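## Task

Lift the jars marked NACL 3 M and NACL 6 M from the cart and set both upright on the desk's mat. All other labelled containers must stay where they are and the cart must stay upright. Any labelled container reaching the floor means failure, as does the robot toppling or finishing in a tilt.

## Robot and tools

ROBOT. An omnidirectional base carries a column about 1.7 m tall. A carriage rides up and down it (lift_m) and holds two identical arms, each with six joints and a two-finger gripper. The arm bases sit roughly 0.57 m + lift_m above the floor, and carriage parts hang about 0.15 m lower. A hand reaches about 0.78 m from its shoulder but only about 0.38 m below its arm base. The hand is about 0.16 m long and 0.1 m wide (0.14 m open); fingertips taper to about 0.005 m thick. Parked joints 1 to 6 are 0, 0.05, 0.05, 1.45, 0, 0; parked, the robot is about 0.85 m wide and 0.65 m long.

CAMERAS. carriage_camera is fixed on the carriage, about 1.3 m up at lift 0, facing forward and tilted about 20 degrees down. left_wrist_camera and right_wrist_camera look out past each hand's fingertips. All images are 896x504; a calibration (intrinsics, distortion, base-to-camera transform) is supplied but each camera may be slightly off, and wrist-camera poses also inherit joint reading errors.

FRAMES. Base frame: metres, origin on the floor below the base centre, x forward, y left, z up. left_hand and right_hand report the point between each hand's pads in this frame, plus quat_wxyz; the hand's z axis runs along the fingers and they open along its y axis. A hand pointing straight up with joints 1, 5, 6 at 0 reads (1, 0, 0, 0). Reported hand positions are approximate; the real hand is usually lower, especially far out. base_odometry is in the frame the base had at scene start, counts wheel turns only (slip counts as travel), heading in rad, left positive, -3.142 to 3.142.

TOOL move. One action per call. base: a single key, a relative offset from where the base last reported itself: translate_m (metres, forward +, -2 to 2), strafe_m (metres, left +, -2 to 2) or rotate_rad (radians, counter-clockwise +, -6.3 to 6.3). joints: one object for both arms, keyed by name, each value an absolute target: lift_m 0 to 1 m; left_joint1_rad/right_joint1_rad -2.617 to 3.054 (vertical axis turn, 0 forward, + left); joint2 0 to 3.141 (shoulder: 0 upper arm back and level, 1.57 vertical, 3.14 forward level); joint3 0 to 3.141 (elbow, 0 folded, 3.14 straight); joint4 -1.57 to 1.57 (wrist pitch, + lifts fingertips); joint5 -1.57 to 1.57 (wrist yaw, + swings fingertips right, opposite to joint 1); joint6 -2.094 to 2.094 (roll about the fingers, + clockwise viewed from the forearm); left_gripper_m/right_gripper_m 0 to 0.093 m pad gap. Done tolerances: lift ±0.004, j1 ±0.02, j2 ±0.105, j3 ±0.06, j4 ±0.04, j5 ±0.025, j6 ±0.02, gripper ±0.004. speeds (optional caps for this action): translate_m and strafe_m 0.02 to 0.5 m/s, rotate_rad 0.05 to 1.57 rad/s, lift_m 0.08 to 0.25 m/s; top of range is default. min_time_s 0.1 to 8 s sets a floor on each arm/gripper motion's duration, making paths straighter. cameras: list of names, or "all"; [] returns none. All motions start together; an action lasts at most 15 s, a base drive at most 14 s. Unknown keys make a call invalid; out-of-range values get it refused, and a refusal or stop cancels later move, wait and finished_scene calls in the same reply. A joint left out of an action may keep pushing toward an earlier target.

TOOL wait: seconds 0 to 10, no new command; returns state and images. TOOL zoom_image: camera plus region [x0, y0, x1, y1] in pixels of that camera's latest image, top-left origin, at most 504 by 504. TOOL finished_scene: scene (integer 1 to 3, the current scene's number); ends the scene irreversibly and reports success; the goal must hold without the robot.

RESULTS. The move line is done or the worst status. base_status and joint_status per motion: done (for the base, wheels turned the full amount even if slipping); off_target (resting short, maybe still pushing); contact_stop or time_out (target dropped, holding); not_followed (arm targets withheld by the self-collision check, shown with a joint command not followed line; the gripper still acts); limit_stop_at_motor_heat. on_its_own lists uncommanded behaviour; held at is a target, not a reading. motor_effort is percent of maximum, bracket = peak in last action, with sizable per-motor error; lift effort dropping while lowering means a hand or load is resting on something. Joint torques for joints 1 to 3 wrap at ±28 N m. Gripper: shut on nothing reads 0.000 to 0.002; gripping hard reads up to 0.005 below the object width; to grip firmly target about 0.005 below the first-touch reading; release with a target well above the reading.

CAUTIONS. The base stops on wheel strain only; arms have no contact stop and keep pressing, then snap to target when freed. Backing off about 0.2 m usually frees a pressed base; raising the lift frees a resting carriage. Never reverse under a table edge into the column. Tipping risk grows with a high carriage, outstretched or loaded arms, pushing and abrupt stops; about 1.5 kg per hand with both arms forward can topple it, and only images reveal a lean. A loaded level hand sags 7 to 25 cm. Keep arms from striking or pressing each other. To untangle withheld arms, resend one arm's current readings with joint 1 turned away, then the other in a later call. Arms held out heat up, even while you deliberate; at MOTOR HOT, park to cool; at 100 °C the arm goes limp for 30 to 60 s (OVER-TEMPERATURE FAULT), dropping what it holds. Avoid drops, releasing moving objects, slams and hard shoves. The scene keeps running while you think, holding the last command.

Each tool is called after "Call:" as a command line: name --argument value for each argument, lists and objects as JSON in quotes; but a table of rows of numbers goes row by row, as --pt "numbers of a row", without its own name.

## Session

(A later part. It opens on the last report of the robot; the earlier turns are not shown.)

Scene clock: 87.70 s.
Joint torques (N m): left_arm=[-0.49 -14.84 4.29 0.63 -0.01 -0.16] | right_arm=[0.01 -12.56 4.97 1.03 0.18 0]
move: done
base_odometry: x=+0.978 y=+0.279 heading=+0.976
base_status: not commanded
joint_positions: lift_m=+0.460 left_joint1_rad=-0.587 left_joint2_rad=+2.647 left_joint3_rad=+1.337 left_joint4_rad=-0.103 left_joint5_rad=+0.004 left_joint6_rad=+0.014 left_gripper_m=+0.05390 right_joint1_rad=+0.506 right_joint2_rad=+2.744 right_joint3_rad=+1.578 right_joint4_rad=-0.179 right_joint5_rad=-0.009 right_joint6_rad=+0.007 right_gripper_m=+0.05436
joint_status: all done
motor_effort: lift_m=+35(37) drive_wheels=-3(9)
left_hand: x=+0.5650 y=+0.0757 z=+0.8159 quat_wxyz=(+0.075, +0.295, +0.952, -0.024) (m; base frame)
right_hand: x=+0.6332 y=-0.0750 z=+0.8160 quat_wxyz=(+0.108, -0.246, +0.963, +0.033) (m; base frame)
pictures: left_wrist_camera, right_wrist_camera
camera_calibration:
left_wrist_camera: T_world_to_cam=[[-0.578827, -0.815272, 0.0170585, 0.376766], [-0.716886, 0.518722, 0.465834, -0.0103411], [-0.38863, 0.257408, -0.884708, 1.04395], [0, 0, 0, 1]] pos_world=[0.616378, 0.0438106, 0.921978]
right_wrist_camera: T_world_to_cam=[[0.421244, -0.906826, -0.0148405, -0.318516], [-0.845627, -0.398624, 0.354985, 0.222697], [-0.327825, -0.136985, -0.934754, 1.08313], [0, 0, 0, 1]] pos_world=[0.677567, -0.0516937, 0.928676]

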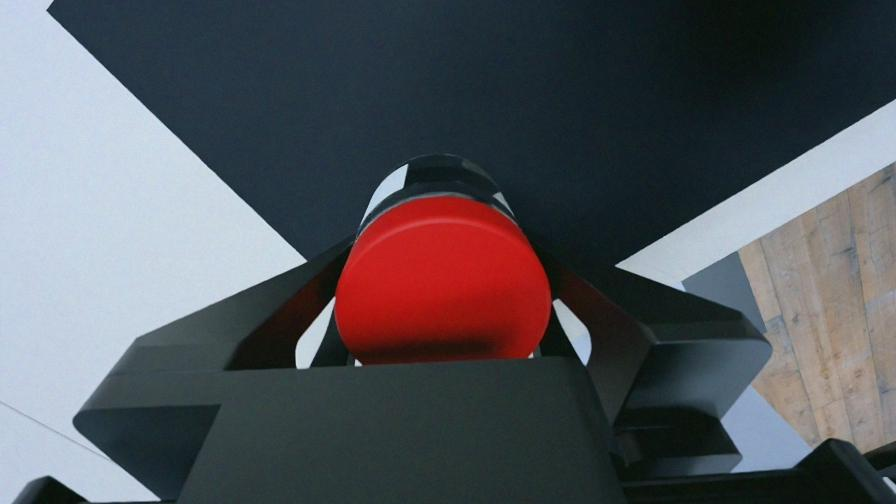

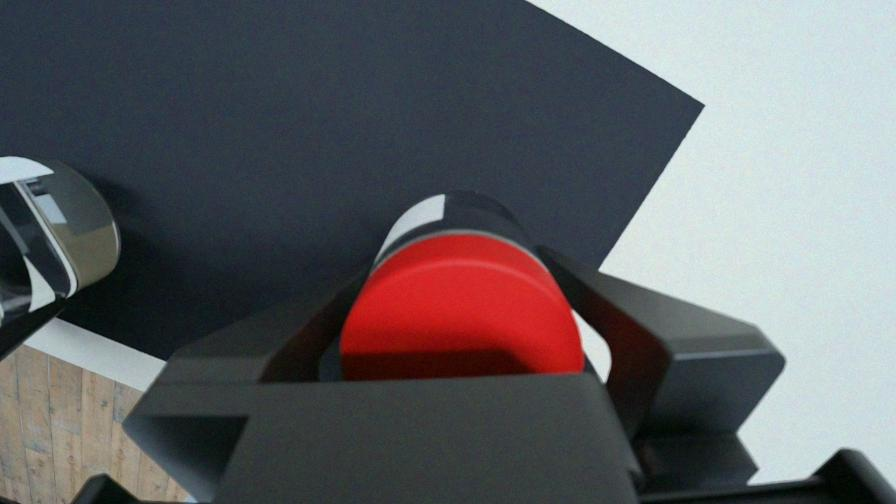

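Not yet in contact. Step down.

Call:
move --joints '{"lift_m":0.438}' --speeds '{"lift_m":0.08}' --cameras '["left_wrist_camera","right_wrist_camera"]'

Scene clock: 88.83 s.
Joint torques (N m): left_arm=[-0.65 -14.97 4.46 0.65 -0.02 -0.16] | right_arm=[0.06 -12.42 4.92 1.08 0.18 -0.01]
move: done
base_odometry: x=+0.978 y=+0.279 heading=+0.976
base_status: not commanded
joint_positions: lift_m=+0.438 left_joint1_rad=-0.587 left_joint2_rad=+2.647 left_joint3_rad=+1.337 left_joint4_rad=-0.102 left_joint5_rad=+0.004 left_joint6_rad=+0.014 left_gripper_m=+0.05390 right_joint1_rad=+0.506 right_joint2_rad=+2.744 right_joint3_rad=+1.578 right_joint4_rad=-0.178 right_joint5_rad=-0.009 right_joint6_rad=+0.007 right_gripper_m=+0.05436
joint_status: all done
motor_effort: lift_m=+36(37) drive_wheels=-3(9)
left_hand: x=+0.5652 y=+0.0755 z=+0.7939 quat_wxyz=(+0.075, +0.295, +0.952, -0.024) (m; base frame)
right_hand: x=+0.6332 y=-0.0749 z=+0.7940 quat_wxyz=(+0.108, -0.246, +0.963, +0.033) (m; base frame)
pictures: left_wrist_camera, right_wrist_camera
camera_calibration:
left_wrist_camera: T_world_to_cam=[[-0.578843, -0.815261, 0.017024, 0.377185], [-0.71733, 0.519018, 0.464821, 0.00117767], [-0.387787, 0.256847, -0.885241, 1.02462], [0, 0, 0, 1]] pos_world=[0.616508, 0.0437239, 0.900063]
right_wrist_camera: T_world_to_cam=[[0.421248, -0.906823, -0.0148675, -0.318818], [-0.845745, -0.39869, 0.354629, 0.230947], [-0.327513, -0.136813, -0.934889, 1.06251], [0, 0, 0, 1]] pos_world=[0.677609, -0.0516702, 0.906688]

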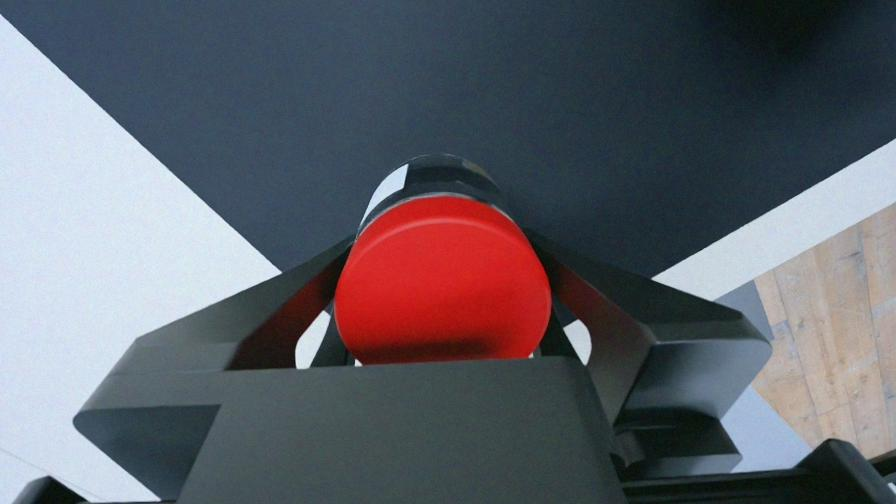

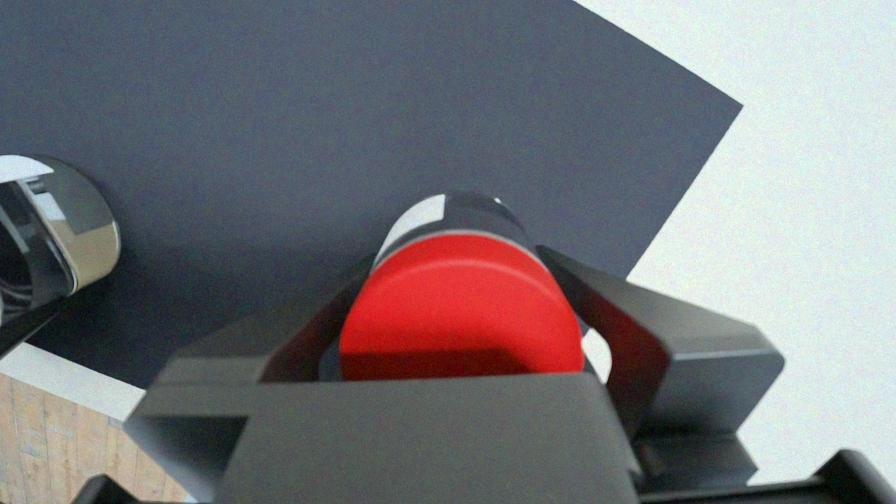

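Call:
move --joints '{"lift_m":0.424}' --speeds '{"lift_m":0.08}' --cameras '[]'

Call:
move --joints '{"lift_m":0.412}' --speeds '{"lift_m":0.08}' --cameras '["left_wrist_camera","right_wrist_camera"]'

Scene clock: 90.73 s.
Joint torques (N m): left_arm=[-0.65 -13.82 4.33 0.78 -0.02 -0.16] | right_arm=[0.03 -11.85 4.9 1.27 0.18 -0.01]
move: done
base_odometry: x=+0.978 y=+0.279 heading=+0.976
base_status: not commanded
joint_positions: lift_m=+0.425 left_joint1_rad=-0.587 left_joint2_rad=+2.637 left_joint3_rad=+1.338 left_joint4_rad=-0.113 left_joint5_rad=+0.004 left_joint6_rad=+0.014 left_gripper_m=+0.05390 right_joint1_rad=+0.506 right_joint2_rad=+2.735 right_joint3_rad=+1.580 right_joint4_rad=-0.190 right_joint5_rad=-0.009 right_joint6_rad=+0.007 right_gripper_m=+0.05436
joint_status: all done
motor_effort: lift_m=+31(32) drive_wheels=+9(9)
left_hand: x=+0.5667 y=+0.0745 z=+0.7844 quat_wxyz=(+0.076, +0.295, +0.952, -0.024) (m; base frame)
right_hand: x=+0.6342 y=-0.0744 z=+0.7842 quat_wxyz=(+0.108, -0.246, +0.963, +0.033) (m; base frame)
pictures: none
No camera images: "cameras" was empty.

Scene clock: 91.27 s.
Joint torques (N m): left_arm=[-0.68 -10.8 4.48 1.16 -0.01 -0.16] | right_arm=[0.13 -9.24 5 1.67 0.17 -0.01]
move: done
base_odometry: x=+0.978 y=+0.279 heading=+0.976
base_status: not commanded
joint_positions: lift_m=+0.413 left_joint1_rad=-0.587 left_joint2_rad=+2.605 left_joint3_rad=+1.338 left_joint4_rad=-0.155 left_joint5_rad=+0.004 left_joint6_rad=+0.014 left_gripper_m=+0.05390 right_joint1_rad=+0.506 right_joint2_rad=+2.706 right_joint3_rad=+1.580 right_joint4_rad=-0.231 right_joint5_rad=-0.009 right_joint6_rad=+0.007 right_gripper_m=+0.05436
joint_status: all done
motor_effort: lift_m=+28(30) drive_wheels=+9(9)
left_hand: x=+0.5668 y=+0.0744 z=+0.7836 quat_wxyz=(+0.071, +0.295, +0.952, -0.023) (m; base frame)
right_hand: x=+0.6340 y=-0.0745 z=+0.7834 quat_wxyz=(+0.102, -0.246, +0.963, +0.032) (m; base frame)
pictures: left_wrist_camera, right_wrist_camera
camera_calibration:
left_wrist_camera: T_world_to_cam=[[-0.578755, -0.81531, 0.0176769, 0.376796], [-0.713628, 0.516828, 0.472889, -0.000566953], [-0.394687, 0.261072, -0.880945, 1.01668], [0, 0, 0, 1]] pos_world=[0.618939, 0.0420712, 0.889248]
right_wrist_camera: T_world_to_cam=[[0.420751, -0.907067, -0.0140531, -0.319255], [-0.841908, -0.396202, 0.366354, 0.224056], [-0.337875, -0.142312, -0.930369, 1.05554], [0, 0, 0, 1]] pos_world=[0.679604, -0.0505977, 0.895474]

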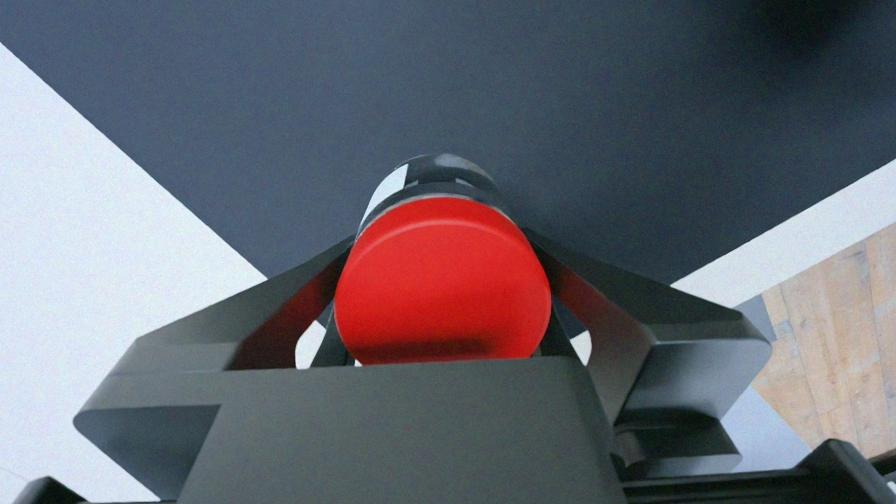

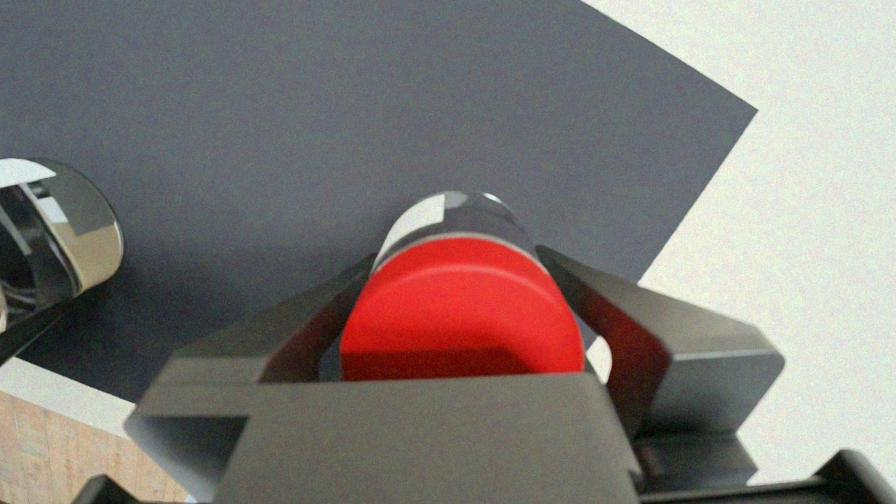

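Landed. Relieve to ≈0.425 and release.

Call:
move --joints '{"lift_m":0.426}' --speeds '{"lift_m":0.08}' --cameras '[]'

Call:
move --joints '{"left_gripper_m":0.08,"right_gripper_m":0.08}' --min_time_s 2

Call:
move --joints '{"lift_m":0.7}' --speeds '{"lift_m":0.1}'

Scene clock: 92.37 s.
Joint torques (N m): left_arm=[-0.73 -13.48 4.45 0.76 -0.02 -0.16] | right_arm=[0.01 -11.22 4.94 1.15 0.18 -0.01]
move: done
base_odometry: x=+0.978 y=+0.279 heading=+0.976
base_status: not commanded
joint_positions: lift_m=+0.426 left_joint1_rad=-0.587 left_joint2_rad=+2.631 left_joint3_rad=+1.338 left_joint4_rad=-0.116 left_joint5_rad=+0.004 left_joint6_rad=+0.014 left_gripper_m=+0.05390 right_joint1_rad=+0.506 right_joint2_rad=+2.729 right_joint3_rad=+1.580 right_joint4_rad=-0.191 right_joint5_rad=-0.009 right_joint6_rad=+0.007 right_gripper_m=+0.05436
joint_status: all done
motor_effort: lift_m=+44(47) drive_wheels=-3(9)
left_hand: x=+0.5677 y=+0.0739 z=+0.7875 quat_wxyz=(+0.077, +0.295, +0.952, -0.025) (m; base frame)
right_hand: x=+0.6357 y=-0.0736 z=+0.7880 quat_wxyz=(+0.110, -0.246, +0.962, +0.034) (m; base frame)
pictures: none
No camera images: "cameras" was empty.

Scene clock: 94.67 s.
Joint torques (N m): left_arm=[-0.68 -13.35 4.38 0.76 -0.01 -0.16] | right_arm=[0.1 -11.18 4.94 1.19 0.17 -0.01]
move: done
base_odometry: x=+0.978 y=+0.279 heading=+0.976
base_status: not commanded
joint_positions: lift_m=+0.426 left_joint1_rad=-0.587 left_joint2_rad=+2.631 left_joint3_rad=+1.338 left_joint4_rad=-0.110 left_joint5_rad=+0.004 left_joint6_rad=+0.014 left_gripper_m=+0.07996 right_joint1_rad=+0.506 right_joint2_rad=+2.729 right_joint3_rad=+1.580 right_joint4_rad=-0.186 right_joint5_rad=-0.009 right_joint6_rad=+0.007 right_gripper_m=+0.07988
joint_status: all done
motor_effort: lift_m=+43(45) drive_wheels=-2(8)
left_hand: x=+0.5689 y=+0.0731 z=+0.7878 quat_wxyz=(+0.080, +0.295, +0.952, -0.025) (m; base frame)
right_hand: x=+0.6368 y=-0.0730 z=+0.7883 quat_wxyz=(+0.113, -0.246, +0.962, +0.034) (m; base frame)
pictures: carriage_camera, left_wrist_camera, right_wrist_camera
camera_calibration:
carriage_camera: T_world_to_cam=[[-0.0301167, -0.999264, -0.0237735, 0.0375886], [-0.352417, 0.0328724, -0.935266, 1.37695], [0.935359, -0.0197889, -0.353147, 0.377722], [0, 0, 0, 1]] pos_world=[0.133088, -0.000228057, 1.4221]
left_wrist_camera: T_world_to_cam=[[-0.578983, -0.815168, 0.0167235, 0.377731], [-0.721131, 0.521548, 0.456024, 0.0167955], [-0.380458, 0.25197, -0.88981, 1.02098], [0, 0, 0, 1]] pos_world=[0.619253, 0.041897, 0.894507]
right_wrist_camera: T_world_to_cam=[[0.420955, -0.906954, -0.015236, -0.318214], [-0.848781, -0.399768, 0.346058, 0.245366], [-0.319949, -0.132743, -0.938089, 1.05657], [0, 0, 0, 1]] pos_world=[0.680265, -0.050263, 0.901402]

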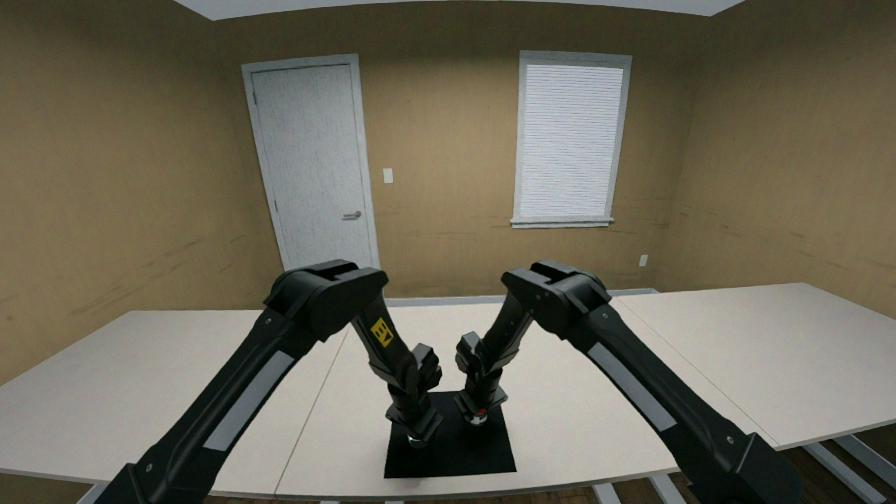

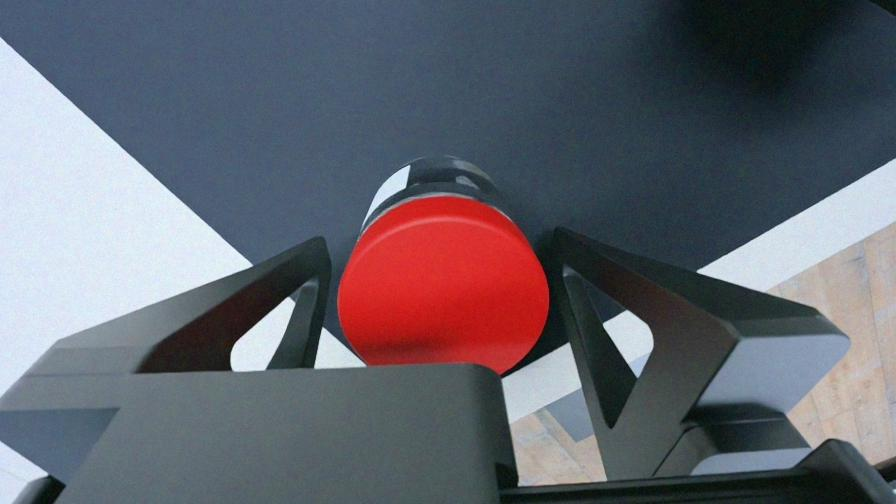

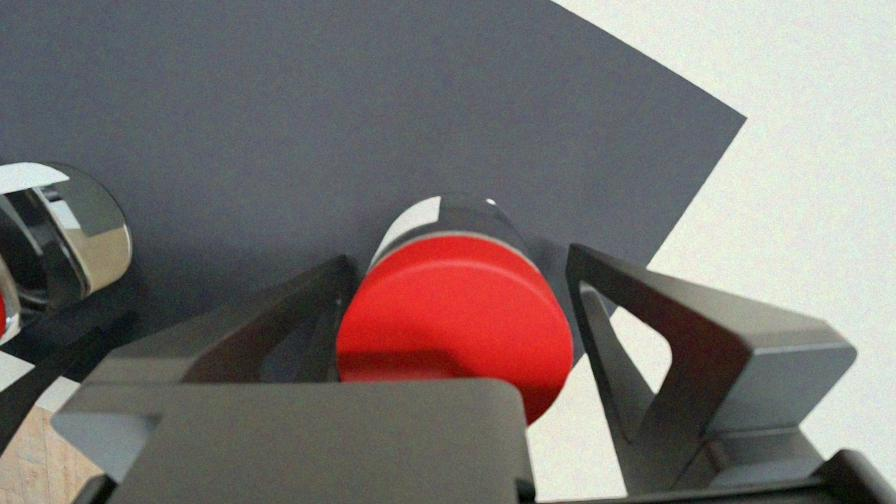

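Scene clock: 97.80 s.
Joint torques (N m): left_arm=[-0.59 -14.09 4.34 0.69 -0.01 -0.16] | right_arm=[0.14 -11.86 4.79 1.08 0.17 -0.01]
move: done
base_odometry: x=+0.978 y=+0.279 heading=+0.976
base_status: not commanded
joint_positions: lift_m=+0.700 left_joint1_rad=-0.587 left_joint2_rad=+2.637 left_joint3_rad=+1.338 left_joint4_rad=-0.103 left_joint5_rad=+0.004 left_joint6_rad=+0.014 left_gripper_m=+0.07996 right_joint1_rad=+0.506 right_joint2_rad=+2.735 right_joint3_rad=+1.580 right_joint4_rad=-0.178 right_joint5_rad=-0.009 right_joint6_rad=+0.007 right_gripper_m=+0.07988
joint_status: all done
motor_effort: lift_m=+43(51) drive_wheels=+7(8)
left_hand: x=+0.5686 y=+0.0733 z=+1.0597 quat_wxyz=(+0.081, +0.295, +0.952, -0.026) (m; base frame)
right_hand: x=+0.6368 y=-0.0731 z=+1.0601 quat_wxyz=(+0.114, -0.246, +0.962, +0.035) (m; base frame)
pictures: carriage_camera, left_wrist_camera, right_wrist_camera
camera_calibration:
carriage_camera: T_world_to_cam=[[-0.0301167, -0.999264, -0.0237735, 0.0441048], [-0.352417, 0.0328724, -0.935266, 1.6333], [0.935359, -0.0197889, -0.353147, 0.474518], [0, 0, 0, 1]] pos_world=[0.133088, -0.000228057, 1.6962]
left_wrist_camera: T_world_to_cam=[[-0.578999, -0.815158, 0.0166887, 0.373219], [-0.721565, 0.521836, 0.455006, -0.106175], [-0.37961, 0.251406, -0.890332, 1.26297], [0, 0, 0, 1]] pos_world=[0.618919, 0.0421192, 1.16655]
right_wrist_camera: T_world_to_cam=[[0.420986, -0.906937, -0.0153992, -0.31392], [-0.849472, -0.400151, 0.343914, 0.153964], [-0.31807, -0.131702, -0.938875, 1.31125], [0, 0, 0, 1]] pos_world=[0.680015, -0.0504019, 1.17332]

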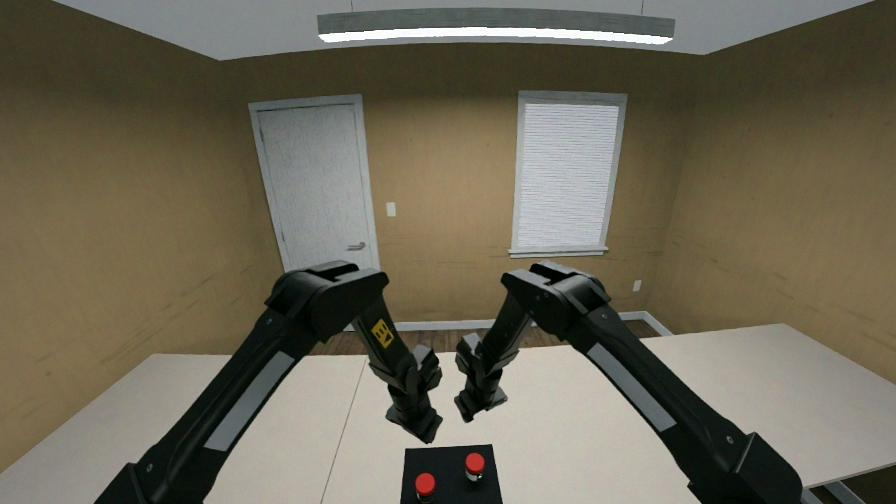

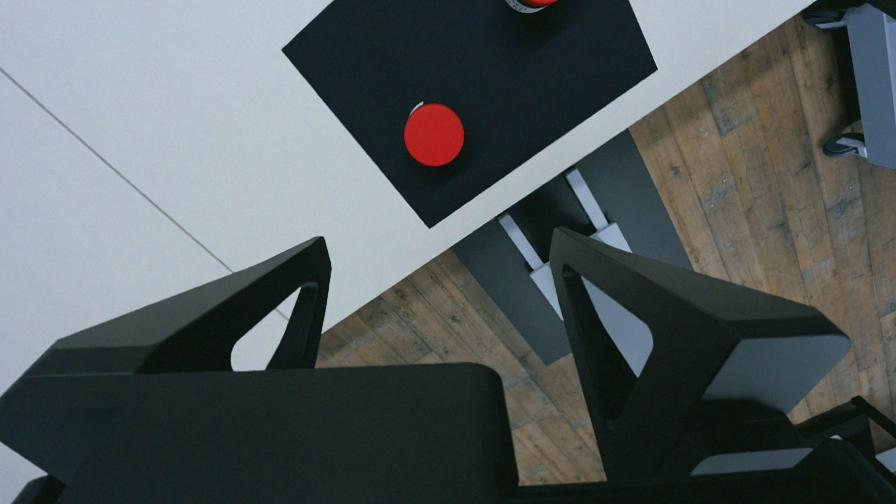

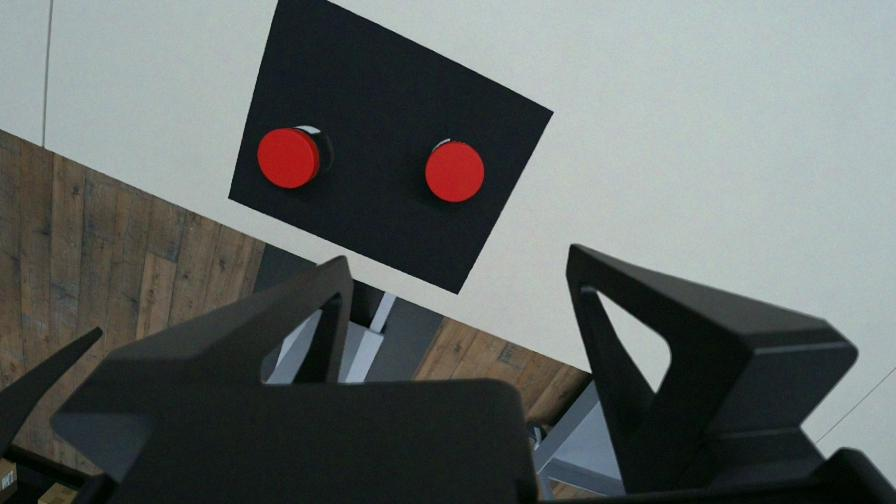

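Call:
finished_scene --scene 3

The scene is finished: the task was done.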